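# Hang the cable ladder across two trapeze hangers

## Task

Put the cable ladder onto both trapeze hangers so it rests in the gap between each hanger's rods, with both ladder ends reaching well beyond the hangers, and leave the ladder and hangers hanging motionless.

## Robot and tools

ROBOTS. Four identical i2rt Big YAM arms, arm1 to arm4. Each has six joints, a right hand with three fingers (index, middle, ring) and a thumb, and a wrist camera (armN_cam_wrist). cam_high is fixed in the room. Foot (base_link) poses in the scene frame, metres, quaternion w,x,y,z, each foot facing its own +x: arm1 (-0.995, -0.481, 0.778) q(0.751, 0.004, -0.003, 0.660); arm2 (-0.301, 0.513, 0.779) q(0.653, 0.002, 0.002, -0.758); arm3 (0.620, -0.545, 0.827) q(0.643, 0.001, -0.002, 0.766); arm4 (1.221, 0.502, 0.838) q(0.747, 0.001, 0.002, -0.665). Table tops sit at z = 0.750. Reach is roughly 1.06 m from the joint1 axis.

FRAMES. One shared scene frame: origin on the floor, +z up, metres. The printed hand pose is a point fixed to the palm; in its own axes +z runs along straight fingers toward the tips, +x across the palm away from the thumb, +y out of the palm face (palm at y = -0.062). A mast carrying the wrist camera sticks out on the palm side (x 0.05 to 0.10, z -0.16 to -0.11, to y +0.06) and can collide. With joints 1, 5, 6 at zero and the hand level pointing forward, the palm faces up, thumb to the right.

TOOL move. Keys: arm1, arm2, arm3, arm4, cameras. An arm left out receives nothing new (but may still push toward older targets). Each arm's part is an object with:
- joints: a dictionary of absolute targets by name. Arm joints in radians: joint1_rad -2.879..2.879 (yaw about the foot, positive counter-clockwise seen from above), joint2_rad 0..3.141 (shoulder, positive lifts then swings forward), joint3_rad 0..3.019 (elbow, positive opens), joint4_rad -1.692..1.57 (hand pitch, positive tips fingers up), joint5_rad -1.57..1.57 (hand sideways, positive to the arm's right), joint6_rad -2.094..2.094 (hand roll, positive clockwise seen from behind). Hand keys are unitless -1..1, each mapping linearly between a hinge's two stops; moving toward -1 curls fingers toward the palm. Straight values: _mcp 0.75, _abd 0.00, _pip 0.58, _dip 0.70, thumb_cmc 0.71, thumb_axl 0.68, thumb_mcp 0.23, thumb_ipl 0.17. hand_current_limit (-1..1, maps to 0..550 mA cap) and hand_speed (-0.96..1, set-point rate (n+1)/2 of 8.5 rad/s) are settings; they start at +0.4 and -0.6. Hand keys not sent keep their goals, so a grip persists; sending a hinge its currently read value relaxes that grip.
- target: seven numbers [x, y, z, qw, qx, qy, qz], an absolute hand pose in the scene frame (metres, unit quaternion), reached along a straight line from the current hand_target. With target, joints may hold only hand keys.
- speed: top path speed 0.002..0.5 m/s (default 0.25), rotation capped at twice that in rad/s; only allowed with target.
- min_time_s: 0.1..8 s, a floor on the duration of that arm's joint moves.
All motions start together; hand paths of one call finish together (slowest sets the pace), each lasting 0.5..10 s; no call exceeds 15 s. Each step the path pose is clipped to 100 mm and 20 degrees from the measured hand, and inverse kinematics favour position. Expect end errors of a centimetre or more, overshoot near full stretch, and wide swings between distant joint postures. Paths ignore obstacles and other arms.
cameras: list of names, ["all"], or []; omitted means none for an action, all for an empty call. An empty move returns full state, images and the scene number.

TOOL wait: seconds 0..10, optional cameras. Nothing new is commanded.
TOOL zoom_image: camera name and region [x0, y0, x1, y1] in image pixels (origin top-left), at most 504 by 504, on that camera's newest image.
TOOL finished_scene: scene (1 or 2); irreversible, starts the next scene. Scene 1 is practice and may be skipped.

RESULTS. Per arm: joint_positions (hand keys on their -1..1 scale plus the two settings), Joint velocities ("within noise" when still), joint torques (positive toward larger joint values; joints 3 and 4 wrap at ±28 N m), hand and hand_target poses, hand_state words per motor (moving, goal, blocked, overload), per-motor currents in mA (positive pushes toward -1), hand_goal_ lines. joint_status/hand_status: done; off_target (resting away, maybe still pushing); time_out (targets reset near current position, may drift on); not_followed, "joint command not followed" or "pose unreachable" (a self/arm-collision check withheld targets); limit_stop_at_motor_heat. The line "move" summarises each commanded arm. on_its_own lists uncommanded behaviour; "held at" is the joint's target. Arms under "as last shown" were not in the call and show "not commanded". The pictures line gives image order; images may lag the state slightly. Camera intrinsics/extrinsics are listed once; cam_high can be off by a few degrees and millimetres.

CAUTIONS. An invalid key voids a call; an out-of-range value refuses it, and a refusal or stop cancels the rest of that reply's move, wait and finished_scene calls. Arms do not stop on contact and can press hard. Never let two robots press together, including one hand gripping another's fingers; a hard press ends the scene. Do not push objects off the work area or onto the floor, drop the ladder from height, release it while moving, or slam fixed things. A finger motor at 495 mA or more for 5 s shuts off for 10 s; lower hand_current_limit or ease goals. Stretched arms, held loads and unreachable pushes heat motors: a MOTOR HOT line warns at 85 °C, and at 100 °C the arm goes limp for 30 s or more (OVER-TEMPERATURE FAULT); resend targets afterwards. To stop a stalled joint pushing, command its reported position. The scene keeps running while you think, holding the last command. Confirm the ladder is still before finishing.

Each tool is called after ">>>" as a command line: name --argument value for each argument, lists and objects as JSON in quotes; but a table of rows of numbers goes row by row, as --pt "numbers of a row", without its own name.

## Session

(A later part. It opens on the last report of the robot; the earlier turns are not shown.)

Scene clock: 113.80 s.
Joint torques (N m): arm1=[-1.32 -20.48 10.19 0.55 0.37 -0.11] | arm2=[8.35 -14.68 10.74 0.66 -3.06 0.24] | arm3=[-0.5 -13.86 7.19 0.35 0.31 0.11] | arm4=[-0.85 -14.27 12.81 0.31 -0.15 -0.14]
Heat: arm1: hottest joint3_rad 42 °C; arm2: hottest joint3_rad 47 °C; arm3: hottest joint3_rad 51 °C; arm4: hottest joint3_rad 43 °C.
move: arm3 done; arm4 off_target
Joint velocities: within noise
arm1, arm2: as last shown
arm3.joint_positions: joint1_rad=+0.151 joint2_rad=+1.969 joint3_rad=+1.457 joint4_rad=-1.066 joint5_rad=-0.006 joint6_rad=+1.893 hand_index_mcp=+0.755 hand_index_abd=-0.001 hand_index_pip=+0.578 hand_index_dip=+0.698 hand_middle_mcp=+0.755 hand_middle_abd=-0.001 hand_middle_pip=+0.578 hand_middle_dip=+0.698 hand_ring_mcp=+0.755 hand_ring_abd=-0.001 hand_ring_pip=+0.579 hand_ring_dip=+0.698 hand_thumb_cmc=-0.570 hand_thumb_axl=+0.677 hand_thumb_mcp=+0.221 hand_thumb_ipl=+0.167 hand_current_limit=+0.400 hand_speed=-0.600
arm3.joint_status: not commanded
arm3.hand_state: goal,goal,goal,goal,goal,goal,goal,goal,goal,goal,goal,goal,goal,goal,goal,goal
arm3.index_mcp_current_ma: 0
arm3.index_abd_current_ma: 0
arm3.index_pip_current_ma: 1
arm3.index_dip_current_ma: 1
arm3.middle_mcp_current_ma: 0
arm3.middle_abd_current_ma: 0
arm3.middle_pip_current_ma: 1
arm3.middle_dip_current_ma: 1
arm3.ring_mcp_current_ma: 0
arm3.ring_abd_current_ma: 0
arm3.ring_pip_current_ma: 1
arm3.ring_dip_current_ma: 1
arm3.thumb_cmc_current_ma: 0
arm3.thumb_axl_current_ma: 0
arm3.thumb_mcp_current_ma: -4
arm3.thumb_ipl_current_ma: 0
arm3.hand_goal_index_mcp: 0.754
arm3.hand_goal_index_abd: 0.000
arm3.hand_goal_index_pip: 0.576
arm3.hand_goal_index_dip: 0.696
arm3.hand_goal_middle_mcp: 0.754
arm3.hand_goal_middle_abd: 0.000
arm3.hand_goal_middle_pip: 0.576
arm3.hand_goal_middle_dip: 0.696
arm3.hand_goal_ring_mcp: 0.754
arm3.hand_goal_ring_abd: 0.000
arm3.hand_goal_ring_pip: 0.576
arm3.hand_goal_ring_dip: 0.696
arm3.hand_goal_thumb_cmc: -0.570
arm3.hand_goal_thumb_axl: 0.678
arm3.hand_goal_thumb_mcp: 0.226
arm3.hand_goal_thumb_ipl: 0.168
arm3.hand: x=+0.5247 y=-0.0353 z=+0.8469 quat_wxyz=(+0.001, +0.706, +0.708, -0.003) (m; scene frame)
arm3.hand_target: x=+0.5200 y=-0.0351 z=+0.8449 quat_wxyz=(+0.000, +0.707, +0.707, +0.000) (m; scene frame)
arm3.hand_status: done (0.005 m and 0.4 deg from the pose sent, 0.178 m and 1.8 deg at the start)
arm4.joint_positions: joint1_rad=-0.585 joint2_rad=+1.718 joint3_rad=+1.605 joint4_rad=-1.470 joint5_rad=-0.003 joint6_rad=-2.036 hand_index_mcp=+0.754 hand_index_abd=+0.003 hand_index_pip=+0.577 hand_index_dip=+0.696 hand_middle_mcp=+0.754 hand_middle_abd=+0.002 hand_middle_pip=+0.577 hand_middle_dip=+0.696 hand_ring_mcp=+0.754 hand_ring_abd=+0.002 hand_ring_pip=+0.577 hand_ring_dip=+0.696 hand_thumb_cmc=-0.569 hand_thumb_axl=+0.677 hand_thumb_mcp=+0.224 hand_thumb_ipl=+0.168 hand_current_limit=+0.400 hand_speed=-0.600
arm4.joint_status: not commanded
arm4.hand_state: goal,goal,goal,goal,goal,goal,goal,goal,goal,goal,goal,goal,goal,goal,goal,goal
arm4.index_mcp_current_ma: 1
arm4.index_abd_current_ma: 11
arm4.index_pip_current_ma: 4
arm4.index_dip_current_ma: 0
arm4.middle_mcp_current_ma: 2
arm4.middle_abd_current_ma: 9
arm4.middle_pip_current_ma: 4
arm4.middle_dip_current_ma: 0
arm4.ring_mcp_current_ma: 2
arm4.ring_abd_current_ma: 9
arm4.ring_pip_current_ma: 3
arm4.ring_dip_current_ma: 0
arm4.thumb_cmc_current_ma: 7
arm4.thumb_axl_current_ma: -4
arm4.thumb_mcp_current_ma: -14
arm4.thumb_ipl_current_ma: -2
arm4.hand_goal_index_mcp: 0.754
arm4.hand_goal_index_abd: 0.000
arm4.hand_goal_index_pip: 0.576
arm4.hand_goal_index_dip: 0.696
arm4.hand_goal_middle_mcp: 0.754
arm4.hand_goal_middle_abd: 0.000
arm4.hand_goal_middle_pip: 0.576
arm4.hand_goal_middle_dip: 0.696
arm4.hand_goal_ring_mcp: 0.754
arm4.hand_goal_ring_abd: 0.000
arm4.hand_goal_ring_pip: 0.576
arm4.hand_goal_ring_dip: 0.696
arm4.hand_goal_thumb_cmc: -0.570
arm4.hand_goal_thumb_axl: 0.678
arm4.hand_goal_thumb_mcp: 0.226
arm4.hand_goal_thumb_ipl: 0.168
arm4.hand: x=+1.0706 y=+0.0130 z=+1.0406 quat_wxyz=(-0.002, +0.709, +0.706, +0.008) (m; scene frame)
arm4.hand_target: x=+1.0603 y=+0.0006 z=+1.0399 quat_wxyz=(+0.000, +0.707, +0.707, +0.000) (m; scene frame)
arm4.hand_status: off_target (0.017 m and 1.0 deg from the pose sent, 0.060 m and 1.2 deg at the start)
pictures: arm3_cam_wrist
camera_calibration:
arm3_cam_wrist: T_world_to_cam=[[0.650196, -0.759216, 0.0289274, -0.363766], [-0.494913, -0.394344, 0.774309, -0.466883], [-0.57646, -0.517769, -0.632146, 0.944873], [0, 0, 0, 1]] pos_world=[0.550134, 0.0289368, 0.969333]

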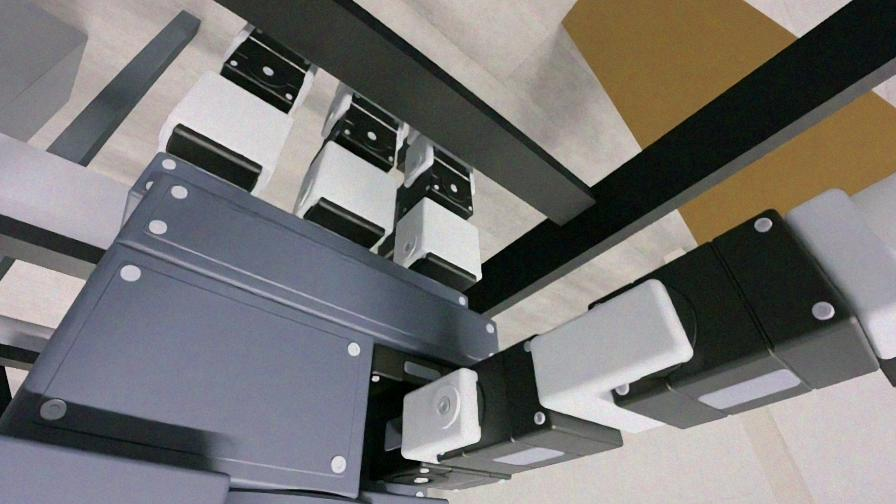

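>>> move --arm3 '{"joints": {"hand_index_pip": -0.664, "hand_middle_pip": -0.664, "hand_ring_pip": -0.664}}' --arm4 '{"target": [0.985, -0.04, 1.02, 0, 0.7071, 0.7071, 0], "speed": 0.2}' --cameras '["arm4_cam_wrist"]'

Scene clock: 115.37 s.
Joint torques (N m): arm1=[-1.49 -20.37 10.19 0.53 0.37 -0.13] | arm2=[8.18 -14.51 10.67 0.55 -2.89 0.23] | arm3=[-1.08 -15.85 7.46 -0.72 0.54 0.06] | arm4=[0.03 -19.14 12.71 -0.29 -0.12 -0.14]
Heat: arm1: hottest joint3_rad 42 °C; arm2: hottest joint3_rad 47 °C; arm3: hottest joint3_rad 50 °C; arm4: hottest joint3_rad 44 °C.
move: arm3 off_target; arm4 off_target
Joint velocities: within noise
arm1, arm2: as last shown
arm2.joint_positions: joint1_rad=+0.357 joint2_rad=+1.828 joint3_rad=+1.495 joint4_rad=-1.274 joint5_rad=+0.077 joint6_rad=-1.301 hand_index_mcp=+0.818 hand_index_abd=+0.005 hand_index_pip=+0.598 hand_index_dip=+0.694 hand_middle_mcp=+0.835 hand_middle_abd=+0.012 hand_middle_pip=+0.611 hand_middle_dip=+0.696 hand_ring_mcp=+0.860 hand_ring_abd=+0.011 hand_ring_pip=+0.615 hand_ring_dip=+0.697 hand_thumb_cmc=-0.570 hand_thumb_axl=+0.677 hand_thumb_mcp=+0.222 hand_thumb_ipl=+0.168 hand_current_limit=+0.400 hand_speed=-0.600
arm2.index_abd_current_ma: 12
arm2.middle_abd_current_ma: 32
arm2.ring_abd_current_ma: 30
arm2.hand: x=-0.1214 y=-0.0428 z=+0.8764 quat_wxyz=(-0.037, +0.727, +0.685, -0.021) (m; scene frame)
arm2.hand_target: x=-0.0585 y=-0.0423 z=+0.8910 quat_wxyz=(-0.001, +0.706, +0.708, +0.001) (m; scene frame)
arm3.joint_positions: joint1_rad=+0.163 joint2_rad=+1.994 joint3_rad=+1.453 joint4_rad=-1.043 joint5_rad=-0.011 joint6_rad=+1.898 hand_index_mcp=+0.788 hand_index_abd=-0.015 hand_index_pip=-0.599 hand_index_dip=+0.693 hand_middle_mcp=+0.772 hand_middle_abd=-0.008 hand_middle_pip=-0.629 hand_middle_dip=+0.697 hand_ring_mcp=+0.757 hand_ring_abd=-0.001 hand_ring_pip=-0.655 hand_ring_dip=+0.698 hand_thumb_cmc=-0.570 hand_thumb_axl=+0.677 hand_thumb_mcp=+0.221 hand_thumb_ipl=+0.167 hand_current_limit=+0.400 hand_speed=-0.600
arm3.joint_status: hand_index_pip off_target (ended at -0.599, target -0.664); hand_middle_pip off_target (ended at -0.629, target -0.664); the others done
arm3.hand_state: blocked,goal,blocked,goal,goal,goal,blocked,goal,goal,goal,goal,goal,goal,goal,goal,goal
arm3.index_mcp_current_ma: 58
arm3.index_abd_current_ma: -13
arm3.index_pip_current_ma: 140
arm3.index_dip_current_ma: -1
arm3.middle_mcp_current_ma: 23
arm3.middle_abd_current_ma: -5
arm3.middle_pip_current_ma: 55
arm3.middle_dip_current_ma: 0
arm3.ring_mcp_current_ma: 1
arm3.ring_abd_current_ma: 0
arm3.ring_pip_current_ma: 7
arm3.ring_dip_current_ma: 1
arm3.thumb_cmc_current_ma: 0
arm3.thumb_axl_current_ma: 0
arm3.thumb_mcp_current_ma: -4
arm3.thumb_ipl_current_ma: 0
arm3.hand_goal_index_mcp: 0.754
arm3.hand_goal_index_abd: 0.000
arm3.hand_goal_index_pip: -0.664
arm3.hand_goal_index_dip: 0.696
arm3.hand_goal_middle_mcp: 0.754
arm3.hand_goal_middle_abd: 0.000
arm3.hand_goal_middle_pip: -0.664
arm3.hand_goal_middle_dip: 0.696
arm3.hand_goal_ring_mcp: 0.754
arm3.hand_goal_ring_abd: 0.000
arm3.hand_goal_ring_pip: -0.664
arm3.hand_goal_ring_dip: 0.696
arm3.hand_goal_thumb_cmc: -0.570
arm3.hand_goal_thumb_axl: 0.678
arm3.hand_goal_thumb_mcp: 0.226
arm3.hand_goal_thumb_ipl: 0.168
arm3.hand: x=+0.5173 y=-0.0361 z=+0.8321 quat_wxyz=(+0.002, +0.704, +0.710, -0.006) (m; scene frame)
arm3.hand_target: x=+0.5200 y=-0.0351 z=+0.8450 quat_wxyz=(+0.000, +0.707, +0.707, +0.000) (m; scene frame)
arm3.hand_status: not commanded
arm4.joint_positions: joint1_rad=-0.674 joint2_rad=+1.930 joint3_rad=+1.845 joint4_rad=-1.494 joint5_rad=+0.002 joint6_rad=-2.094 hand_index_mcp=+0.754 hand_index_abd=+0.003 hand_index_pip=+0.577 hand_index_dip=+0.696 hand_middle_mcp=+0.754 hand_middle_abd=+0.002 hand_middle_pip=+0.577 hand_middle_dip=+0.696 hand_ring_mcp=+0.754 hand_ring_abd=+0.002 hand_ring_pip=+0.577 hand_ring_dip=+0.696 hand_thumb_cmc=-0.569 hand_thumb_axl=+0.677 hand_thumb_mcp=+0.224 hand_thumb_ipl=+0.168 hand_current_limit=+0.400 hand_speed=-0.600
arm4.joint_status: not commanded
arm4.hand_state: goal,goal,goal,goal,goal,goal,goal,goal,goal,goal,goal,goal,goal,goal,goal,goal
arm4.index_mcp_current_ma: 0
arm4.index_abd_current_ma: 11
arm4.index_pip_current_ma: 4
arm4.index_dip_current_ma: 0
arm4.middle_mcp_current_ma: 0
arm4.middle_abd_current_ma: 8
arm4.middle_pip_current_ma: 4
arm4.middle_dip_current_ma: 0
arm4.ring_mcp_current_ma: 1
arm4.ring_abd_current_ma: 8
arm4.ring_pip_current_ma: 3
arm4.ring_dip_current_ma: 0
arm4.thumb_cmc_current_ma: 6
arm4.thumb_axl_current_ma: -4
arm4.thumb_mcp_current_ma: -14
arm4.thumb_ipl_current_ma: -2
arm4.hand_goal_index_mcp: 0.754
arm4.hand_goal_index_abd: 0.000
arm4.hand_goal_index_pip: 0.576
arm4.hand_goal_index_dip: 0.696
arm4.hand_goal_middle_mcp: 0.754
arm4.hand_goal_middle_abd: 0.000
arm4.hand_goal_middle_pip: 0.576
arm4.hand_goal_middle_dip: 0.696
arm4.hand_goal_ring_mcp: 0.754
arm4.hand_goal_ring_abd: 0.000
arm4.hand_goal_ring_pip: 0.576
arm4.hand_goal_ring_dip: 0.696
arm4.hand_goal_thumb_cmc: -0.570
arm4.hand_goal_thumb_axl: 0.678
arm4.hand_goal_thumb_mcp: 0.226
arm4.hand_goal_thumb_ipl: 0.168
arm4.hand: x=+0.9880 y=-0.0306 z=+1.0171 quat_wxyz=(-0.004, +0.720, +0.694, +0.005) (m; scene frame)
arm4.hand_target: x=+0.9855 y=-0.0398 z=+1.0198 quat_wxyz=(-0.003, +0.714, +0.700, -0.001) (m; scene frame)
arm4.hand_status: off_target (0.010 m and 2.1 deg from the pose sent, 0.103 m and 1.0 deg at the start; a joint's target at an end of its range on 31 of 41 steps)
pictures: arm4_cam_wrist
camera_calibration:
arm4_cam_wrist: T_world_to_cam=[[0.575826, -0.816011, -0.0505024, -0.502945], [-0.461078, -0.375134, 0.804165, -0.440561], [-0.675152, -0.439774, -0.592257, 1.37127], [0, 0, 0, 1]] pos_world=[1.01229, 0.0273691, 1.14103]

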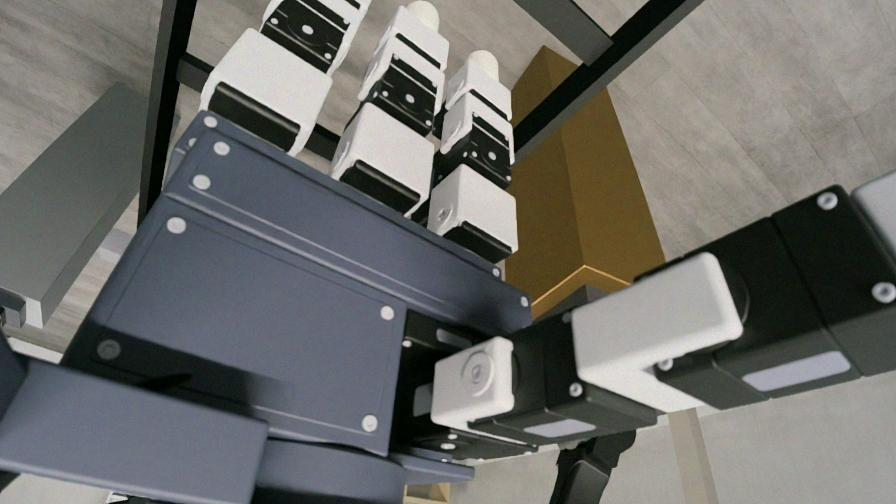

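>>> move --arm3 '{"joints": {"hand_index_dip": -0.1, "hand_middle_dip": -0.1, "hand_ring_dip": -0.1, "hand_thumb_mcp": -0.45, "hand_thumb_ipl": -0.2}}' --arm4 '{"target": [0.980, -0.038, 0.845, 0, 0.7071, 0.7071, 0], "speed": 0.2}' --cameras '["arm4_cam_wrist", "arm3_cam_wrist"]'

Scene clock: 117.27 s.
Joint torques (N m): arm1=[-1.67 -20.07 10.1 0.59 0.37 -0.11] | arm2=[8.23 -14.62 10.7 0.58 -3.28 0.24] | arm3=[-0.62 -16.15 7.97 -0.59 0.06 0.09] | arm4=[-0.67 -19.84 8.59 0.42 -0.06 -0.14]
Heat: arm1: hottest joint3_rad 42 °C; arm2: hottest joint3_rad 47 °C; arm3: hottest joint3_rad 50 °C; arm4: hottest joint3_rad 43 °C.
move: arm3 done; arm4 off_target
Joint velocities: within noise
arm1, arm2: as last shown
arm1.joint_positions: joint1_rad=-0.448 joint2_rad=+1.910 joint3_rad=+1.595 joint4_rad=-1.292 joint5_rad=+0.003 joint6_rad=+0.989 hand_index_mcp=+0.755 hand_index_abd=-0.002 hand_index_pip=+0.578 hand_index_dip=+0.697 hand_middle_mcp=+0.757 hand_middle_abd=-0.001 hand_middle_pip=+0.578 hand_middle_dip=+0.699 hand_ring_mcp=+0.760 hand_ring_abd=-0.001 hand_ring_pip=+0.578 hand_ring_dip=+0.698 hand_thumb_cmc=-0.570 hand_thumb_axl=+0.677 hand_thumb_mcp=+0.219 hand_thumb_ipl=+0.167 hand_current_limit=+0.400 hand_speed=-0.600
arm1.middle_mcp_current_ma: 4
arm1.ring_mcp_current_ma: 10
arm1.hand: x=-0.6006 y=-0.0302 z=+0.8803 quat_wxyz=(+0.001, +0.705, +0.709, -0.015) (m; scene frame)
arm2.joint_positions: joint1_rad=+0.357 joint2_rad=+1.828 joint3_rad=+1.495 joint4_rad=-1.275 joint5_rad=+0.089 joint6_rad=-1.301 hand_index_mcp=+0.818 hand_index_abd=+0.006 hand_index_pip=+0.598 hand_index_dip=+0.694 hand_middle_mcp=+0.835 hand_middle_abd=+0.013 hand_middle_pip=+0.611 hand_middle_dip=+0.696 hand_ring_mcp=+0.860 hand_ring_abd=+0.012 hand_ring_pip=+0.615 hand_ring_dip=+0.697 hand_thumb_cmc=-0.570 hand_thumb_axl=+0.677 hand_thumb_mcp=+0.222 hand_thumb_ipl=+0.168 hand_current_limit=+0.400 hand_speed=-0.600
arm2.index_abd_current_ma: 14
arm2.middle_mcp_current_ma: 358
arm2.middle_abd_current_ma: 35
arm2.ring_abd_current_ma: 32
arm2.hand: x=-0.1234 y=-0.0429 z=+0.8757 quat_wxyz=(-0.041, +0.727, +0.685, -0.026) (m; scene frame)
arm2.hand_target: x=-0.0585 y=-0.0422 z=+0.8910 quat_wxyz=(-0.001, +0.706, +0.708, +0.001) (m; scene frame)
arm3.joint_positions: joint1_rad=+0.152 joint2_rad=+2.002 joint3_rad=+1.444 joint4_rad=-1.043 joint5_rad=+0.002 joint6_rad=+1.898 hand_index_mcp=+0.786 hand_index_abd=-0.015 hand_index_pip=-0.608 hand_index_dip=-0.082 hand_middle_mcp=+0.762 hand_middle_abd=-0.008 hand_middle_pip=-0.647 hand_middle_dip=-0.095 hand_ring_mcp=+0.760 hand_ring_abd=-0.003 hand_ring_pip=-0.656 hand_ring_dip=-0.097 hand_thumb_cmc=-0.570 hand_thumb_axl=+0.677 hand_thumb_mcp=-0.450 hand_thumb_ipl=-0.198 hand_current_limit=+0.400 hand_speed=-0.600
arm3.joint_status: all done
arm3.hand_state: blocked,goal,blocked,goal,goal,goal,goal,goal,goal,goal,goal,goal,goal,goal,goal,goal
arm3.index_mcp_current_ma: 54
arm3.index_abd_current_ma: -13
arm3.index_pip_current_ma: 113
arm3.index_dip_current_ma: 20
arm3.middle_mcp_current_ma: 7
arm3.middle_abd_current_ma: -5
arm3.middle_pip_current_ma: 19
arm3.middle_dip_current_ma: 3
arm3.ring_mcp_current_ma: 4
arm3.ring_abd_current_ma: -1
arm3.ring_pip_current_ma: 6
arm3.ring_dip_current_ma: 1
arm3.thumb_cmc_current_ma: 0
arm3.thumb_axl_current_ma: 0
arm3.thumb_mcp_current_ma: 0
arm3.thumb_ipl_current_ma: 1
arm3.hand_goal_index_mcp: 0.754
arm3.hand_goal_index_abd: 0.000
arm3.hand_goal_index_pip: -0.664
arm3.hand_goal_index_dip: -0.100
arm3.hand_goal_middle_mcp: 0.754
arm3.hand_goal_middle_abd: 0.000
arm3.hand_goal_middle_pip: -0.664
arm3.hand_goal_middle_dip: -0.100
arm3.hand_goal_ring_mcp: 0.754
arm3.hand_goal_ring_abd: 0.000
arm3.hand_goal_ring_pip: -0.664
arm3.hand_goal_ring_dip: -0.100
arm3.hand_goal_thumb_cmc: -0.570
arm3.hand_goal_thumb_axl: 0.678
arm3.hand_goal_thumb_mcp: -0.450
arm3.hand_goal_thumb_ipl: -0.200
arm3.hand: x=+0.5265 y=-0.0392 z=+0.8269 quat_wxyz=(+0.013, +0.707, +0.707, -0.004) (m; scene frame)
arm3.hand_target: x=+0.5200 y=-0.0350 z=+0.8450 quat_wxyz=(+0.000, +0.707, +0.707, +0.000) (m; scene frame)
arm3.hand_status: not commanded
arm4.joint_positions: joint1_rad=-0.674 joint2_rad=+2.059 joint3_rad=+1.615 joint4_rad=-1.113 joint5_rad=+0.003 joint6_rad=-2.094 hand_index_mcp=+0.754 hand_index_abd=+0.003 hand_index_pip=+0.577 hand_index_dip=+0.696 hand_middle_mcp=+0.754 hand_middle_abd=+0.002 hand_middle_pip=+0.577 hand_middle_dip=+0.696 hand_ring_mcp=+0.754 hand_ring_abd=+0.002 hand_ring_pip=+0.577 hand_ring_dip=+0.696 hand_thumb_cmc=-0.569 hand_thumb_axl=+0.677 hand_thumb_mcp=+0.224 hand_thumb_ipl=+0.168 hand_current_limit=+0.400 hand_speed=-0.600
arm4.joint_status: not commanded
arm4.hand_state: goal,goal,goal,goal,goal,goal,goal,goal,goal,goal,goal,goal,goal,goal,goal,goal
arm4.index_mcp_current_ma: 0
arm4.index_abd_current_ma: 11
arm4.index_pip_current_ma: 4
arm4.index_dip_current_ma: 0
arm4.middle_mcp_current_ma: 0
arm4.middle_abd_current_ma: 8
arm4.middle_pip_current_ma: 4
arm4.middle_dip_current_ma: 0
arm4.ring_mcp_current_ma: 1
arm4.ring_abd_current_ma: 8
arm4.ring_pip_current_ma: 3
arm4.ring_dip_current_ma: 0
arm4.thumb_cmc_current_ma: 6
arm4.thumb_axl_current_ma: -4
arm4.thumb_mcp_current_ma: -14
arm4.thumb_ipl_current_ma: -2
arm4.hand_goal_index_mcp: 0.754
arm4.hand_goal_index_abd: 0.000
arm4.hand_goal_index_pip: 0.576
arm4.hand_goal_index_dip: 0.696
arm4.hand_goal_middle_mcp: 0.754
arm4.hand_goal_middle_abd: 0.000
arm4.hand_goal_middle_pip: 0.576
arm4.hand_goal_middle_dip: 0.696
arm4.hand_goal_ring_mcp: 0.754
arm4.hand_goal_ring_abd: 0.000
arm4.hand_goal_ring_pip: 0.576
arm4.hand_goal_ring_dip: 0.696
arm4.hand_goal_thumb_cmc: -0.570
arm4.hand_goal_thumb_axl: 0.678
arm4.hand_goal_thumb_mcp: 0.226
arm4.hand_goal_thumb_ipl: 0.168
arm4.hand: x=+0.9824 y=-0.0388 z=+0.8563 quat_wxyz=(-0.001, +0.719, +0.695, -0.005) (m; scene frame)
arm4.hand_target: x=+0.9804 y=-0.0380 z=+0.8451 quat_wxyz=(-0.004, +0.717, +0.697, -0.001) (m; scene frame)
arm4.hand_status: off_target (0.012 m and 2.1 deg from the pose sent, 0.173 m and 2.2 deg at the start; a joint's target at an end of its range on 47 of 48 steps)
pictures: arm3_cam_wrist, arm4_cam_wrist
camera_calibration:
arm3_cam_wrist: T_world_to_cam=[[0.646756, -0.760856, 0.0529505, -0.385419], [-0.508133, -0.378076, 0.77386, -0.444061], [-0.568777, -0.527405, -0.631139, 0.926021], [0, 0, 0, 1]] pos_world=[0.55033, 0.0272504, 0.948498]
arm4_cam_wrist: T_world_to_cam=[[0.575559, -0.816636, -0.0428697, -0.52075], [-0.451845, -0.361276, 0.815668, -0.335266], [-0.681592, -0.450095, -0.576929, 1.26138], [0, 0, 0, 1]] pos_world=[1.00798, 0.0213524, 0.978866]

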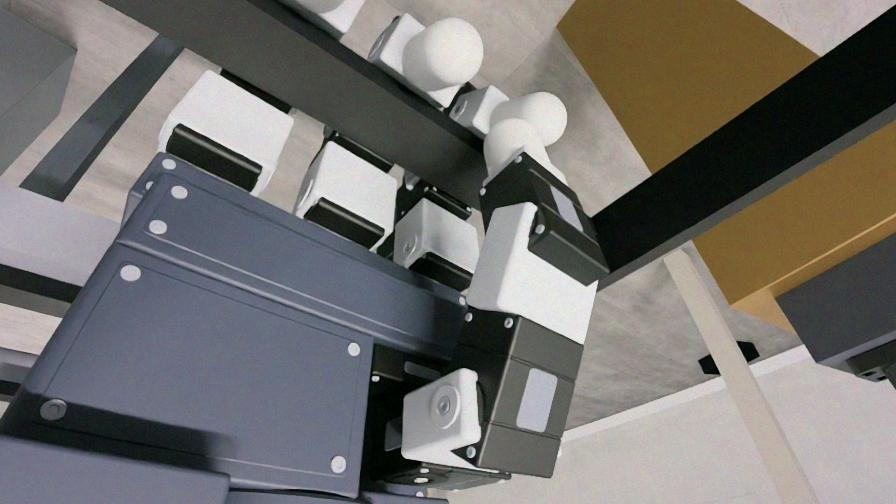

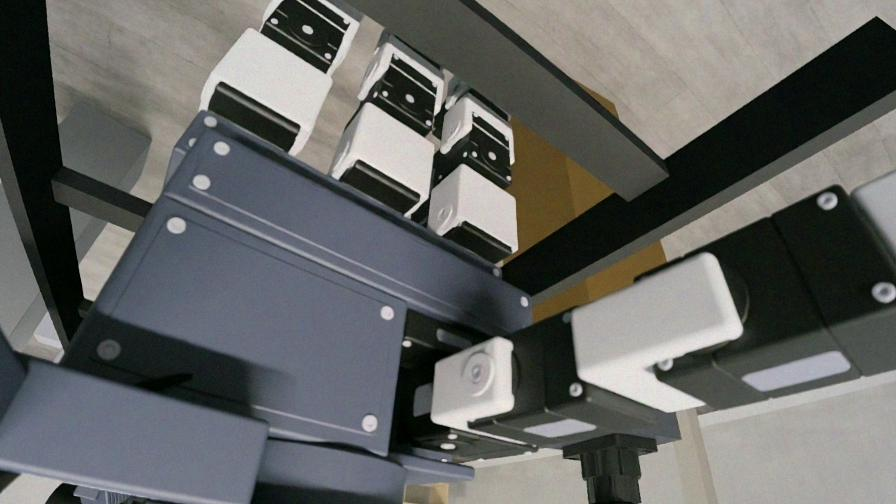

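>>> move --arm4 '{"joints": {"hand_index_pip": -0.664, "hand_middle_pip": -0.664, "hand_ring_pip": -0.664}}' --cameras '["arm4_cam_wrist"]'

>>> move --arm4 '{"joints": {"hand_index_dip": -0.1, "hand_middle_dip": -0.1, "hand_ring_dip": -0.1, "hand_thumb_mcp": -0.45, "hand_thumb_ipl": -0.2}}' --cameras '["arm4_cam_wrist", "cam_high"]'

Scene clock: 119.80 s.
Joint torques (N m): arm1=[-1.55 -20.25 10.29 0.73 0.34 -0.1] | arm2=[8.12 -14.8 10.65 0.61 -3.2 0.24] | arm3=[-0.38 -16.67 8.01 -0.51 0 0.08] | arm4=[-0.44 -22.36 8.53 -0.5 -0.4 -0.11]
Heat: arm1: hottest joint3_rad 42 °C; arm2: hottest joint3_rad 47 °C; arm3: hottest joint3_rad 50 °C; arm4: hottest joint3_rad 43 °C.
move: arm4 off_target
Joint velocities: within noise
arm1, arm2, arm3: as last shown
arm1.joint_positions: joint1_rad=-0.448 joint2_rad=+1.910 joint3_rad=+1.595 joint4_rad=-1.292 joint5_rad=+0.003 joint6_rad=+0.989 hand_index_mcp=+0.755 hand_index_abd=-0.002 hand_index_pip=+0.578 hand_index_dip=+0.697 hand_middle_mcp=+0.755 hand_middle_abd=-0.001 hand_middle_pip=+0.578 hand_middle_dip=+0.699 hand_ring_mcp=+0.755 hand_ring_abd=-0.001 hand_ring_pip=+0.578 hand_ring_dip=+0.698 hand_thumb_cmc=-0.570 hand_thumb_axl=+0.677 hand_thumb_mcp=+0.219 hand_thumb_ipl=+0.167 hand_current_limit=+0.400 hand_speed=-0.600
arm1.middle_mcp_current_ma: 1
arm1.ring_mcp_current_ma: 1
arm2.joint_positions: joint1_rad=+0.357 joint2_rad=+1.828 joint3_rad=+1.495 joint4_rad=-1.275 joint5_rad=+0.086 joint6_rad=-1.301 hand_index_mcp=+0.818 hand_index_abd=+0.006 hand_index_pip=+0.598 hand_index_dip=+0.694 hand_middle_mcp=+0.835 hand_middle_abd=+0.013 hand_middle_pip=+0.611 hand_middle_dip=+0.696 hand_ring_mcp=+0.860 hand_ring_abd=+0.012 hand_ring_pip=+0.615 hand_ring_dip=+0.697 hand_thumb_cmc=-0.570 hand_thumb_axl=+0.677 hand_thumb_mcp=+0.222 hand_thumb_ipl=+0.168 hand_current_limit=+0.400 hand_speed=-0.600
arm2.hand: x=-0.1230 y=-0.0428 z=+0.8758 quat_wxyz=(-0.040, +0.727, +0.685, -0.024) (m; scene frame)
arm3.joint_positions: joint1_rad=+0.152 joint2_rad=+2.002 joint3_rad=+1.444 joint4_rad=-1.043 joint5_rad=+0.005 joint6_rad=+1.897 hand_index_mcp=+0.786 hand_index_abd=-0.015 hand_index_pip=-0.608 hand_index_dip=-0.082 hand_middle_mcp=+0.762 hand_middle_abd=-0.008 hand_middle_pip=-0.647 hand_middle_dip=-0.095 hand_ring_mcp=+0.760 hand_ring_abd=-0.003 hand_ring_pip=-0.656 hand_ring_dip=-0.097 hand_thumb_cmc=-0.570 hand_thumb_axl=+0.677 hand_thumb_mcp=-0.450 hand_thumb_ipl=-0.198 hand_current_limit=+0.400 hand_speed=-0.600
arm3.hand: x=+0.5271 y=-0.0390 z=+0.8270 quat_wxyz=(+0.014, +0.707, +0.707, -0.003) (m; scene frame)
arm4.joint_positions: joint1_rad=-0.676 joint2_rad=+2.083 joint3_rad=+1.614 joint4_rad=-1.093 joint5_rad=+0.010 joint6_rad=-2.098 hand_index_mcp=+0.761 hand_index_abd=+0.003 hand_index_pip=-0.642 hand_index_dip=+0.696 hand_middle_mcp=+0.765 hand_middle_abd=+0.003 hand_middle_pip=-0.628 hand_middle_dip=+0.696 hand_ring_mcp=+0.779 hand_ring_abd=+0.004 hand_ring_pip=-0.628 hand_ring_dip=+0.696 hand_thumb_cmc=-0.569 hand_thumb_axl=+0.677 hand_thumb_mcp=+0.224 hand_thumb_ipl=+0.168 hand_current_limit=+0.400 hand_speed=-0.600
arm4.joint_status: hand_index_pip off_target (ended at -0.642, target -0.664); hand_middle_pip off_target (ended at -0.628, target -0.664); hand_ring_pip off_target (ended at -0.628, target -0.664)
arm4.hand_state: goal,goal,blocked,goal,goal,goal,blocked,goal,blocked,goal,blocked,goal,goal,goal,goal,goal
arm4.index_mcp_current_ma: 37
arm4.index_abd_current_ma: 11
arm4.index_pip_current_ma: 107
arm4.index_dip_current_ma: 0
arm4.middle_mcp_current_ma: 59
arm4.middle_abd_current_ma: 14
arm4.middle_pip_current_ma: 176
arm4.middle_dip_current_ma: 0
arm4.ring_mcp_current_ma: 131
arm4.ring_abd_current_ma: 18
arm4.ring_pip_current_ma: 179
arm4.ring_dip_current_ma: -2
arm4.thumb_cmc_current_ma: 6
arm4.thumb_axl_current_ma: -4
arm4.thumb_mcp_current_ma: -14
arm4.thumb_ipl_current_ma: -2
arm4.hand_goal_index_mcp: 0.754
arm4.hand_goal_index_abd: 0.000
arm4.hand_goal_index_pip: -0.664
arm4.hand_goal_index_dip: 0.696
arm4.hand_goal_middle_mcp: 0.754
arm4.hand_goal_middle_abd: 0.000
arm4.hand_goal_middle_pip: -0.664
arm4.hand_goal_middle_dip: 0.696
arm4.hand_goal_ring_mcp: 0.754
arm4.hand_goal_ring_abd: 0.000
arm4.hand_goal_ring_pip: -0.664
arm4.hand_goal_ring_dip: 0.696
arm4.hand_goal_thumb_cmc: -0.570
arm4.hand_goal_thumb_axl: 0.678
arm4.hand_goal_thumb_mcp: 0.226
arm4.hand_goal_thumb_ipl: 0.168
arm4.hand: x=+0.9793 y=-0.0390 z=+0.8415 quat_wxyz=(-0.005, +0.719, +0.695, -0.004) (m; scene frame)
arm4.hand_target: x=+0.9805 y=-0.0381 z=+0.8452 quat_wxyz=(-0.004, +0.717, +0.697, -0.001) (m; scene frame)
arm4.hand_status: not commanded
pictures: arm4_cam_wrist
camera_calibration:
arm4_cam_wrist: T_world_to_cam=[[0.576249, -0.815669, -0.0512035, -0.513382], [-0.448257, -0.367825, 0.814721, -0.327687], [-0.683377, -0.44653, -0.577588, 1.25309], [0, 0, 0, 1]] pos_world=[1.00528, 0.0202588, 0.964453]

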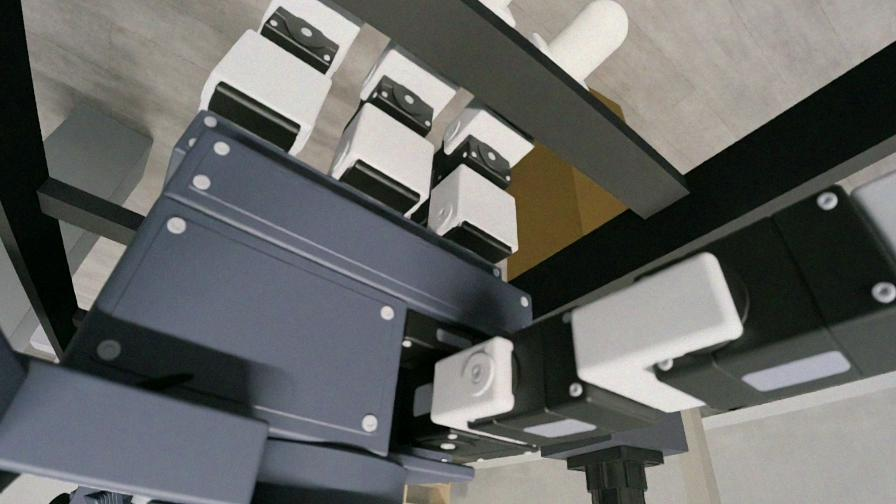

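Scene clock: 120.87 s.
Joint torques (N m): arm1=[-1.49 -20.84 10.28 0.58 0.36 -0.1] | arm2=[8.06 -14.68 10.67 0.7 -3.22 0.23] | arm3=[-0.56 -16.38 8.01 -0.58 -0.02 0.1] | arm4=[-1.73 -22.89 9.35 -0.32 0.1 -0.11]
Heat: arm1: hottest joint3_rad 42 °C; arm2: hottest joint3_rad 47 °C; arm3: hottest joint3_rad 50 °C; arm4: hottest joint3_rad 43 °C.
move: arm4 off_target
Joint velocities: within noise
arm1, arm3: as last shown
arm1.joint_positions: joint1_rad=-0.448 joint2_rad=+1.910 joint3_rad=+1.595 joint4_rad=-1.292 joint5_rad=+0.003 joint6_rad=+0.989 hand_index_mcp=+0.755 hand_index_abd=-0.002 hand_index_pip=+0.578 hand_index_dip=+0.697 hand_middle_mcp=+0.755 hand_middle_abd=-0.001 hand_middle_pip=+0.578 hand_middle_dip=+0.699 hand_ring_mcp=+0.758 hand_ring_abd=-0.001 hand_ring_pip=+0.578 hand_ring_dip=+0.698 hand_thumb_cmc=-0.570 hand_thumb_axl=+0.677 hand_thumb_mcp=+0.219 hand_thumb_ipl=+0.167 hand_current_limit=+0.400 hand_speed=-0.600
arm1.ring_mcp_current_ma: 6
arm2.joint_positions: joint1_rad=+0.357 joint2_rad=+1.828 joint3_rad=+1.495 joint4_rad=-1.275 joint5_rad=+0.087 joint6_rad=-1.301 hand_index_mcp=+0.818 hand_index_abd=+0.005 hand_index_pip=+0.598 hand_index_dip=+0.694 hand_middle_mcp=+0.835 hand_middle_abd=+0.013 hand_middle_pip=+0.611 hand_middle_dip=+0.696 hand_ring_mcp=+0.860 hand_ring_abd=+0.012 hand_ring_pip=+0.615 hand_ring_dip=+0.698 hand_thumb_cmc=-0.570 hand_thumb_axl=+0.677 hand_thumb_mcp=+0.222 hand_thumb_ipl=+0.168 hand_current_limit=+0.400 hand_speed=-0.600
arm2.joint_status: not commanded
arm2.hand_state: blocked,goal,blocked,goal,blocked,goal,blocked,goal,blocked,goal,blocked,goal,goal,goal,goal,goal
arm2.index_mcp_current_ma: 274
arm2.index_abd_current_ma: 13
arm2.index_pip_current_ma: 74
arm2.index_dip_current_ma: -5
arm2.middle_mcp_current_ma: 358
arm2.middle_abd_current_ma: 35
arm2.middle_pip_current_ma: 127
arm2.middle_dip_current_ma: 1
arm2.ring_mcp_current_ma: 385
arm2.ring_abd_current_ma: 32
arm2.ring_pip_current_ma: 143
arm2.ring_dip_current_ma: 4
arm2.thumb_cmc_current_ma: 1
arm2.thumb_axl_current_ma: -2
arm2.thumb_mcp_current_ma: -16
arm2.thumb_ipl_current_ma: -1
arm2.hand_goal_index_mcp: 0.754
arm2.hand_goal_index_abd: 0.000
arm2.hand_goal_index_pip: 0.576
arm2.hand_goal_index_dip: 0.696
arm2.hand_goal_middle_mcp: 0.754
arm2.hand_goal_middle_abd: 0.000
arm2.hand_goal_middle_pip: 0.576
arm2.hand_goal_middle_dip: 0.696
arm2.hand_goal_ring_mcp: 0.754
arm2.hand_goal_ring_abd: 0.000
arm2.hand_goal_ring_pip: 0.576
arm2.hand_goal_ring_dip: 0.696
arm2.hand_goal_thumb_cmc: -0.570
arm2.hand_goal_thumb_axl: 0.678
arm2.hand_goal_thumb_mcp: 0.226
arm2.hand_goal_thumb_ipl: 0.168
arm2.hand: x=-0.1232 y=-0.0427 z=+0.8758 quat_wxyz=(-0.040, +0.727, +0.685, -0.025) (m; scene frame)
arm2.hand_target: x=-0.0585 y=-0.0423 z=+0.8910 quat_wxyz=(-0.001, +0.706, +0.708, +0.001) (m; scene frame)
arm2.hand_status: not commanded
arm3.joint_positions: joint1_rad=+0.152 joint2_rad=+2.002 joint3_rad=+1.444 joint4_rad=-1.044 joint5_rad=+0.005 joint6_rad=+1.895 hand_index_mcp=+0.781 hand_index_abd=-0.015 hand_index_pip=-0.608 hand_index_dip=-0.084 hand_middle_mcp=+0.761 hand_middle_abd=-0.008 hand_middle_pip=-0.647 hand_middle_dip=-0.095 hand_ring_mcp=+0.760 hand_ring_abd=-0.003 hand_ring_pip=-0.656 hand_ring_dip=-0.097 hand_thumb_cmc=-0.570 hand_thumb_axl=+0.677 hand_thumb_mcp=-0.450 hand_thumb_ipl=-0.198 hand_current_limit=+0.400 hand_speed=-0.600
arm3.index_mcp_current_ma: 42
arm3.index_dip_current_ma: 18
arm3.middle_mcp_current_ma: 6
arm3.hand: x=+0.5272 y=-0.0388 z=+0.8271 quat_wxyz=(+0.014, +0.706, +0.708, -0.003) (m; scene frame)
arm4.joint_positions: joint1_rad=-0.662 joint2_rad=+2.091 joint3_rad=+1.602 joint4_rad=-1.099 joint5_rad=-0.002 joint6_rad=-2.098 hand_index_mcp=+0.790 hand_index_abd=+0.003 hand_index_pip=-0.628 hand_index_dip=-0.073 hand_middle_mcp=+0.774 hand_middle_abd=+0.001 hand_middle_pip=-0.634 hand_middle_dip=-0.088 hand_ring_mcp=+0.767 hand_ring_abd=+0.001 hand_ring_pip=-0.637 hand_ring_dip=-0.091 hand_thumb_cmc=-0.569 hand_thumb_axl=+0.678 hand_thumb_mcp=-0.388 hand_thumb_ipl=-0.190 hand_current_limit=+0.400 hand_speed=-0.600
arm4.joint_status: hand_index_dip off_target (ended at -0.073, target -0.100); hand_thumb_mcp off_target (ended at -0.388, target -0.450); the others done
arm4.hand_state: blocked,goal,blocked,blocked,goal,goal,blocked,goal,goal,goal,blocked,goal,goal,goal,blocked,goal
arm4.index_mcp_current_ma: 191
arm4.index_abd_current_ma: 11
arm4.index_pip_current_ma: 175
arm4.index_dip_current_ma: 131
arm4.middle_mcp_current_ma: 102
arm4.middle_abd_current_ma: 4
arm4.middle_pip_current_ma: 148
arm4.middle_dip_current_ma: 57
arm4.ring_mcp_current_ma: 68
arm4.ring_abd_current_ma: 4
arm4.ring_pip_current_ma: 131
arm4.ring_dip_current_ma: 42
arm4.thumb_cmc_current_ma: 5
arm4.thumb_axl_current_ma: -3
arm4.thumb_mcp_current_ma: 385
arm4.thumb_ipl_current_ma: 63
arm4.hand_goal_index_mcp: 0.754
arm4.hand_goal_index_abd: 0.000
arm4.hand_goal_index_pip: -0.664
arm4.hand_goal_index_dip: -0.100
arm4.hand_goal_middle_mcp: 0.754
arm4.hand_goal_middle_abd: 0.000
arm4.hand_goal_middle_pip: -0.664
arm4.hand_goal_middle_dip: -0.100
arm4.hand_goal_ring_mcp: 0.754
arm4.hand_goal_ring_abd: 0.000
arm4.hand_goal_ring_pip: -0.664
arm4.hand_goal_ring_dip: -0.100
arm4.hand_goal_thumb_cmc: -0.570
arm4.hand_goal_thumb_axl: 0.678
arm4.hand_goal_thumb_mcp: -0.450
arm4.hand_goal_thumb_ipl: -0.200
arm4.hand: x=+0.9923 y=-0.0369 z=+0.8347 quat_wxyz=(-0.003, +0.714, +0.700, +0.009) (m; scene frame)
arm4.hand_target: x=+0.9804 y=-0.0380 z=+0.8451 quat_wxyz=(-0.004, +0.717, +0.697, -0.001) (m; scene frame)
arm4.hand_status: not commanded
pictures: arm4_cam_wrist, cam_high
camera_calibration:
arm4_cam_wrist: T_world_to_cam=[[0.589122, -0.806482, -0.050228, -0.532818], [-0.461428, -0.386792, 0.798421, -0.289563], [-0.66334, -0.447191, -0.600001, 1.2578], [0, 0, 0, 1]] pos_world=[1.01463, 0.0207666, 0.95911]

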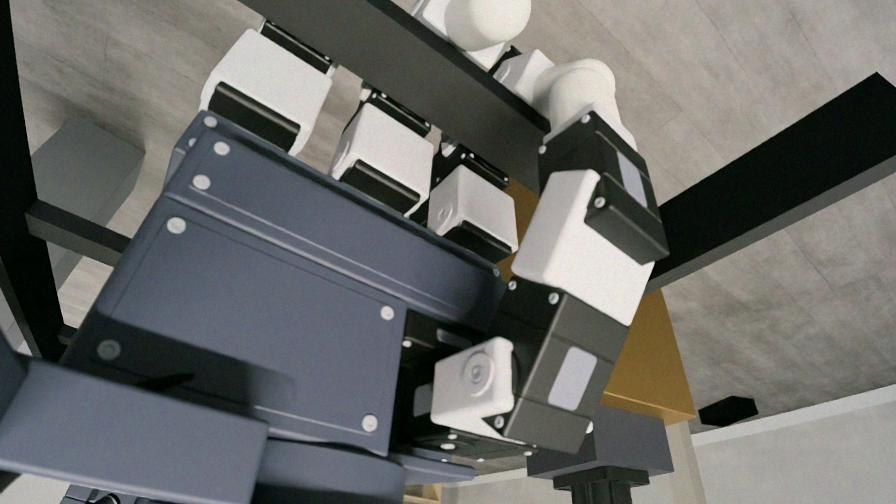

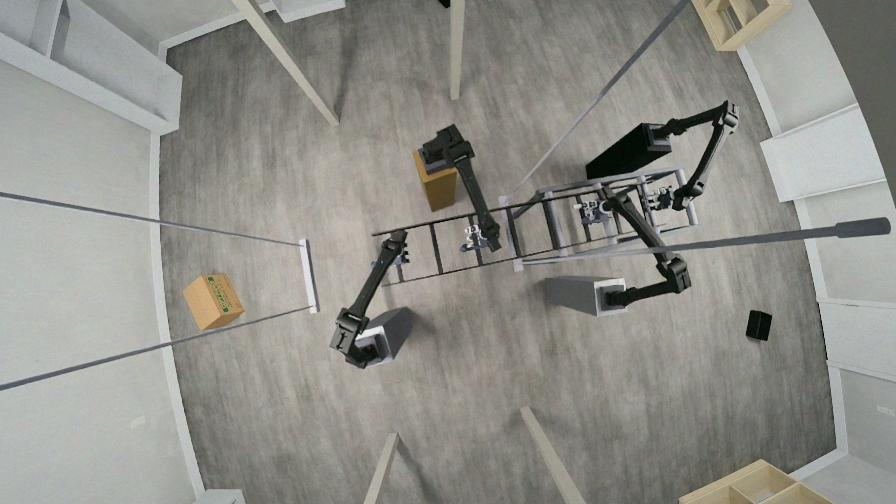

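>>> move --arm1 '{"target": [-0.52, -0.03, 0.89, 0, 0.7071, 0.7071, 0], "speed": 0.1}' --arm2 '{"target": [-0.00, -0.042, 0.891, 0, 0.7071, 0.7071, 0], "speed": 0.1}' --arm3 '{"target": [0.60, -0.035, 0.855, 0, 0.7071, 0.7071, 0], "speed": 0.1}' --arm4 '{"target": [1.06, -0.037, 0.875, 0, 0.7071, 0.7071, 0], "speed": 0.1}' --cameras '["cam_high"]'

Scene clock: 122.77 s.
Joint torques (N m): arm1=[-1.44 -19.6 15.39 -0.32 0.27 -0.11] | arm2=[6.48 -14.97 11.37 0.36 -2.26 0.23] | arm3=[-0.97 -17.32 7.38 -0.91 0.22 0.1] | arm4=[-1.08 -25.99 8.79 -0.87 -0.08 -0.08]
Heat: arm1: hottest joint3_rad 42 °C; arm2: hottest joint3_rad 47 °C; arm3: hottest joint3_rad 49 °C; arm4: hottest joint3_rad 43 °C.
move: arm1 off_target; arm2 off_target; arm3 off_target; arm4 off_target
Joint velocities: within noise
arm1.joint_positions: joint1_rad=-0.552 joint2_rad=+2.001 joint3_rad=+1.710 joint4_rad=-1.330 joint5_rad=+0.006 joint6_rad=+0.896 hand_index_mcp=+0.754 hand_index_abd=-0.002 hand_index_pip=+0.578 hand_index_dip=+0.697 hand_middle_mcp=+0.754 hand_middle_abd=-0.001 hand_middle_pip=+0.578 hand_middle_dip=+0.698 hand_ring_mcp=+0.754 hand_ring_abd=-0.001 hand_ring_pip=+0.578 hand_ring_dip=+0.697 hand_thumb_cmc=-0.570 hand_thumb_axl=+0.677 hand_thumb_mcp=+0.219 hand_thumb_ipl=+0.167 hand_current_limit=+0.400 hand_speed=-0.600
arm1.joint_status: not commanded
arm1.hand_state: goal,goal,goal,goal,goal,goal,goal,goal,goal,goal,goal,goal,goal,goal,goal,goal
arm1.index_mcp_current_ma: 0
arm1.index_abd_current_ma: -2
arm1.index_pip_current_ma: 3
arm1.index_dip_current_ma: 0
arm1.middle_mcp_current_ma: 0
arm1.middle_abd_current_ma: -1
arm1.middle_pip_current_ma: 3
arm1.middle_dip_current_ma: 2
arm1.ring_mcp_current_ma: 0
arm1.ring_abd_current_ma: -1
arm1.ring_pip_current_ma: 2
arm1.ring_dip_current_ma: 2
arm1.thumb_cmc_current_ma: 0
arm1.thumb_axl_current_ma: -1
arm1.thumb_mcp_current_ma: -16
arm1.thumb_ipl_current_ma: -1
arm1.hand_goal_index_mcp: 0.754
arm1.hand_goal_index_abd: 0.000
arm1.hand_goal_index_pip: 0.576
arm1.hand_goal_index_dip: 0.696
arm1.hand_goal_middle_mcp: 0.754
arm1.hand_goal_middle_abd: 0.000
arm1.hand_goal_middle_pip: 0.576
arm1.hand_goal_middle_dip: 0.696
arm1.hand_goal_ring_mcp: 0.754
arm1.hand_goal_ring_abd: 0.000
arm1.hand_goal_ring_pip: 0.576
arm1.hand_goal_ring_dip: 0.696
arm1.hand_goal_thumb_cmc: -0.570
arm1.hand_goal_thumb_axl: 0.678
arm1.hand_goal_thumb_mcp: 0.226
arm1.hand_goal_thumb_ipl: 0.168
arm1.hand: x=-0.5346 y=-0.0437 z=+0.8700 quat_wxyz=(+0.002, +0.709, +0.705, -0.022) (m; scene frame)
arm1.hand_target: x=-0.5209 y=-0.0310 z=+0.8904 quat_wxyz=(+0.000, +0.707, +0.707, +0.000) (m; scene frame)
arm1.hand_status: off_target (0.028 m and 2.5 deg from the pose sent, 0.081 m and 1.7 deg at the start)
arm2.joint_positions: joint1_rad=+0.471 joint2_rad=+1.859 joint3_rad=+1.540 joint4_rad=-1.285 joint5_rad=+0.061 joint6_rad=-1.203 hand_index_mcp=+0.818 hand_index_abd=+0.009 hand_index_pip=+0.599 hand_index_dip=+0.694 hand_middle_mcp=+0.835 hand_middle_abd=+0.017 hand_middle_pip=+0.611 hand_middle_dip=+0.696 hand_ring_mcp=+0.853 hand_ring_abd=+0.015 hand_ring_pip=+0.615 hand_ring_dip=+0.697 hand_thumb_cmc=-0.570 hand_thumb_axl=+0.677 hand_thumb_mcp=+0.222 hand_thumb_ipl=+0.168 hand_current_limit=+0.400 hand_speed=-0.600
arm2.joint_status: not commanded
arm2.hand_state: blocked,goal,blocked,goal,blocked,goal,blocked,goal,blocked,goal,blocked,goal,goal,goal,goal,goal
arm2.index_mcp_current_ma: 274
arm2.index_abd_current_ma: 23
arm2.index_pip_current_ma: 81
arm2.index_dip_current_ma: -5
arm2.middle_mcp_current_ma: 356
arm2.middle_abd_current_ma: 47
arm2.middle_pip_current_ma: 127
arm2.middle_dip_current_ma: 1
arm2.ring_mcp_current_ma: 385
arm2.ring_abd_current_ma: 41
arm2.ring_pip_current_ma: 143
arm2.ring_dip_current_ma: 3
arm2.thumb_cmc_current_ma: 1
arm2.thumb_axl_current_ma: -2
arm2.thumb_mcp_current_ma: -16
arm2.thumb_ipl_current_ma: -1
arm2.hand_goal_index_mcp: 0.754
arm2.hand_goal_index_abd: 0.000
arm2.hand_goal_index_pip: 0.576
arm2.hand_goal_index_dip: 0.696
arm2.hand_goal_middle_mcp: 0.754
arm2.hand_goal_middle_abd: 0.000
arm2.hand_goal_middle_pip: 0.576
arm2.hand_goal_middle_dip: 0.696
arm2.hand_goal_ring_mcp: 0.754
arm2.hand_goal_ring_abd: 0.000
arm2.hand_goal_ring_pip: 0.576
arm2.hand_goal_ring_dip: 0.696
arm2.hand_goal_thumb_cmc: -0.570
arm2.hand_goal_thumb_axl: 0.678
arm2.hand_goal_thumb_mcp: 0.226
arm2.hand_goal_thumb_ipl: 0.168
arm2.hand: x=-0.0545 y=-0.0389 z=+0.8780 quat_wxyz=(-0.029, +0.722, +0.691, -0.018) (m; scene frame)
arm2.hand_target: x=-0.0023 y=-0.0383 z=+0.8918 quat_wxyz=(+0.000, +0.707, +0.708, +0.001) (m; scene frame)
arm2.hand_status: off_target (0.056 m and 4.7 deg from the pose sent, 0.124 m and 6.4 deg at the start)
arm3.joint_positions: joint1_rad=+0.019 joint2_rad=+1.964 joint3_rad=+1.385 joint4_rad=-1.026 joint5_rad=-0.002 joint6_rad=+1.756 hand_index_mcp=+0.779 hand_index_abd=-0.025 hand_index_pip=-0.608 hand_index_dip=-0.086 hand_middle_mcp=+0.763 hand_middle_abd=-0.006 hand_middle_pip=-0.650 hand_middle_dip=-0.096 hand_ring_mcp=+0.762 hand_ring_abd=-0.002 hand_ring_pip=-0.656 hand_ring_dip=-0.097 hand_thumb_cmc=-0.570 hand_thumb_axl=+0.678 hand_thumb_mcp=-0.450 hand_thumb_ipl=-0.199 hand_current_limit=+0.400 hand_speed=-0.600
arm3.joint_status: not commanded
arm3.hand_state: blocked,blocked,blocked,goal,goal,goal,goal,goal,goal,goal,goal,goal,goal,goal,goal,goal
arm3.index_mcp_current_ma: 37
arm3.index_abd_current_ma: -27
arm3.index_pip_current_ma: 111
arm3.index_dip_current_ma: 14
arm3.middle_mcp_current_ma: 9
arm3.middle_abd_current_ma: -3
arm3.middle_pip_current_ma: 15
arm3.middle_dip_current_ma: 2
arm3.ring_mcp_current_ma: 6
arm3.ring_abd_current_ma: -1
arm3.ring_pip_current_ma: 6
arm3.ring_dip_current_ma: 1
arm3.thumb_cmc_current_ma: 0
arm3.thumb_axl_current_ma: 0
arm3.thumb_mcp_current_ma: 0
arm3.thumb_ipl_current_ma: 0
arm3.hand_goal_index_mcp: 0.754
arm3.hand_goal_index_abd: 0.000
arm3.hand_goal_index_pip: -0.664
arm3.hand_goal_index_dip: -0.100
arm3.hand_goal_middle_mcp: 0.754
arm3.hand_goal_middle_abd: 0.000
arm3.hand_goal_middle_pip: -0.664
arm3.hand_goal_middle_dip: -0.100
arm3.hand_goal_ring_mcp: 0.754
arm3.hand_goal_ring_abd: 0.000
arm3.hand_goal_ring_pip: -0.664
arm3.hand_goal_ring_dip: -0.100
arm3.hand_goal_thumb_cmc: -0.570
arm3.hand_goal_thumb_axl: 0.678
arm3.hand_goal_thumb_mcp: -0.450
arm3.hand_goal_thumb_ipl: -0.200
arm3.hand: x=+0.6011 y=-0.0365 z=+0.8277 quat_wxyz=(+0.012, +0.704, +0.710, -0.009) (m; scene frame)
arm3.hand_target: x=+0.6002 y=-0.0351 z=+0.8541 quat_wxyz=(+0.000, +0.707, +0.707, +0.000) (m; scene frame)
arm3.hand_status: off_target (0.027 m and 1.8 deg from the pose sent, 0.078 m and 1.6 deg at the start)
arm4.joint_positions: joint1_rad=-0.553 joint2_rad=+2.022 joint3_rad=+1.486 joint4_rad=-1.088 joint5_rad=-0.005 joint6_rad=-2.013 hand_index_mcp=+0.794 hand_index_abd=+0.003 hand_index_pip=-0.628 hand_index_dip=-0.079 hand_middle_mcp=+0.767 hand_middle_abd=+0.002 hand_middle_pip=-0.650 hand_middle_dip=-0.096 hand_ring_mcp=+0.780 hand_ring_abd=+0.013 hand_ring_pip=-0.623 hand_ring_dip=-0.093 hand_thumb_cmc=-0.569 hand_thumb_axl=+0.678 hand_thumb_mcp=-0.391 hand_thumb_ipl=-0.190 hand_current_limit=+0.400 hand_speed=-0.600
arm4.joint_status: not commanded
arm4.hand_state: blocked,goal,blocked,blocked,goal,goal,goal,goal,blocked,goal,blocked,goal,goal,goal,blocked,goal
arm4.index_mcp_current_ma: 211
arm4.index_abd_current_ma: 11
arm4.index_pip_current_ma: 175
arm4.index_dip_current_ma: 104
arm4.middle_mcp_current_ma: 68
arm4.middle_abd_current_ma: 7
arm4.middle_pip_current_ma: 67
arm4.middle_dip_current_ma: 19
arm4.ring_mcp_current_ma: 134
arm4.ring_abd_current_ma: 57
arm4.ring_pip_current_ma: 200
arm4.ring_dip_current_ma: 32
arm4.thumb_cmc_current_ma: 4
arm4.thumb_axl_current_ma: -3
arm4.thumb_mcp_current_ma: 381
arm4.thumb_ipl_current_ma: 63
arm4.hand_goal_index_mcp: 0.754
arm4.hand_goal_index_abd: 0.000
arm4.hand_goal_index_pip: -0.664
arm4.hand_goal_index_dip: -0.100
arm4.hand_goal_middle_mcp: 0.754
arm4.hand_goal_middle_abd: 0.000
arm4.hand_goal_middle_pip: -0.664
arm4.hand_goal_middle_dip: -0.100
arm4.hand_goal_ring_mcp: 0.754
arm4.hand_goal_ring_abd: 0.000
arm4.hand_goal_ring_pip: -0.664
arm4.hand_goal_ring_dip: -0.100
arm4.hand_goal_thumb_cmc: -0.570
arm4.hand_goal_thumb_axl: 0.678
arm4.hand_goal_thumb_mcp: -0.450
arm4.hand_goal_thumb_ipl: -0.200
arm4.hand: x=+1.0678 y=-0.0310 z=+0.8365 quat_wxyz=(-0.008, +0.705, +0.708, +0.027) (m; scene frame)
arm4.hand_target: x=+1.0605 y=-0.0364 z=+0.8738 quat_wxyz=(+0.000, +0.707, +0.707, +0.000) (m; scene frame)
arm4.hand_status: off_target (0.040 m and 3.3 deg from the pose sent, 0.079 m and 1.6 deg at the start)
pictures: cam_high

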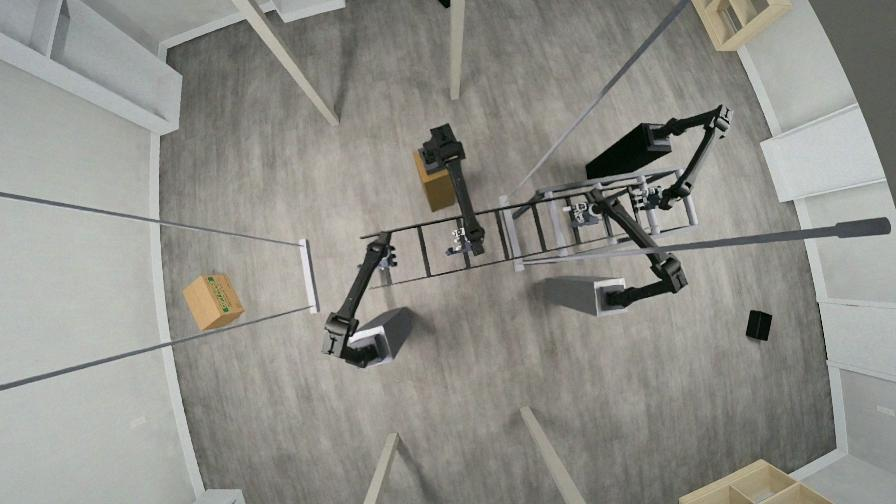

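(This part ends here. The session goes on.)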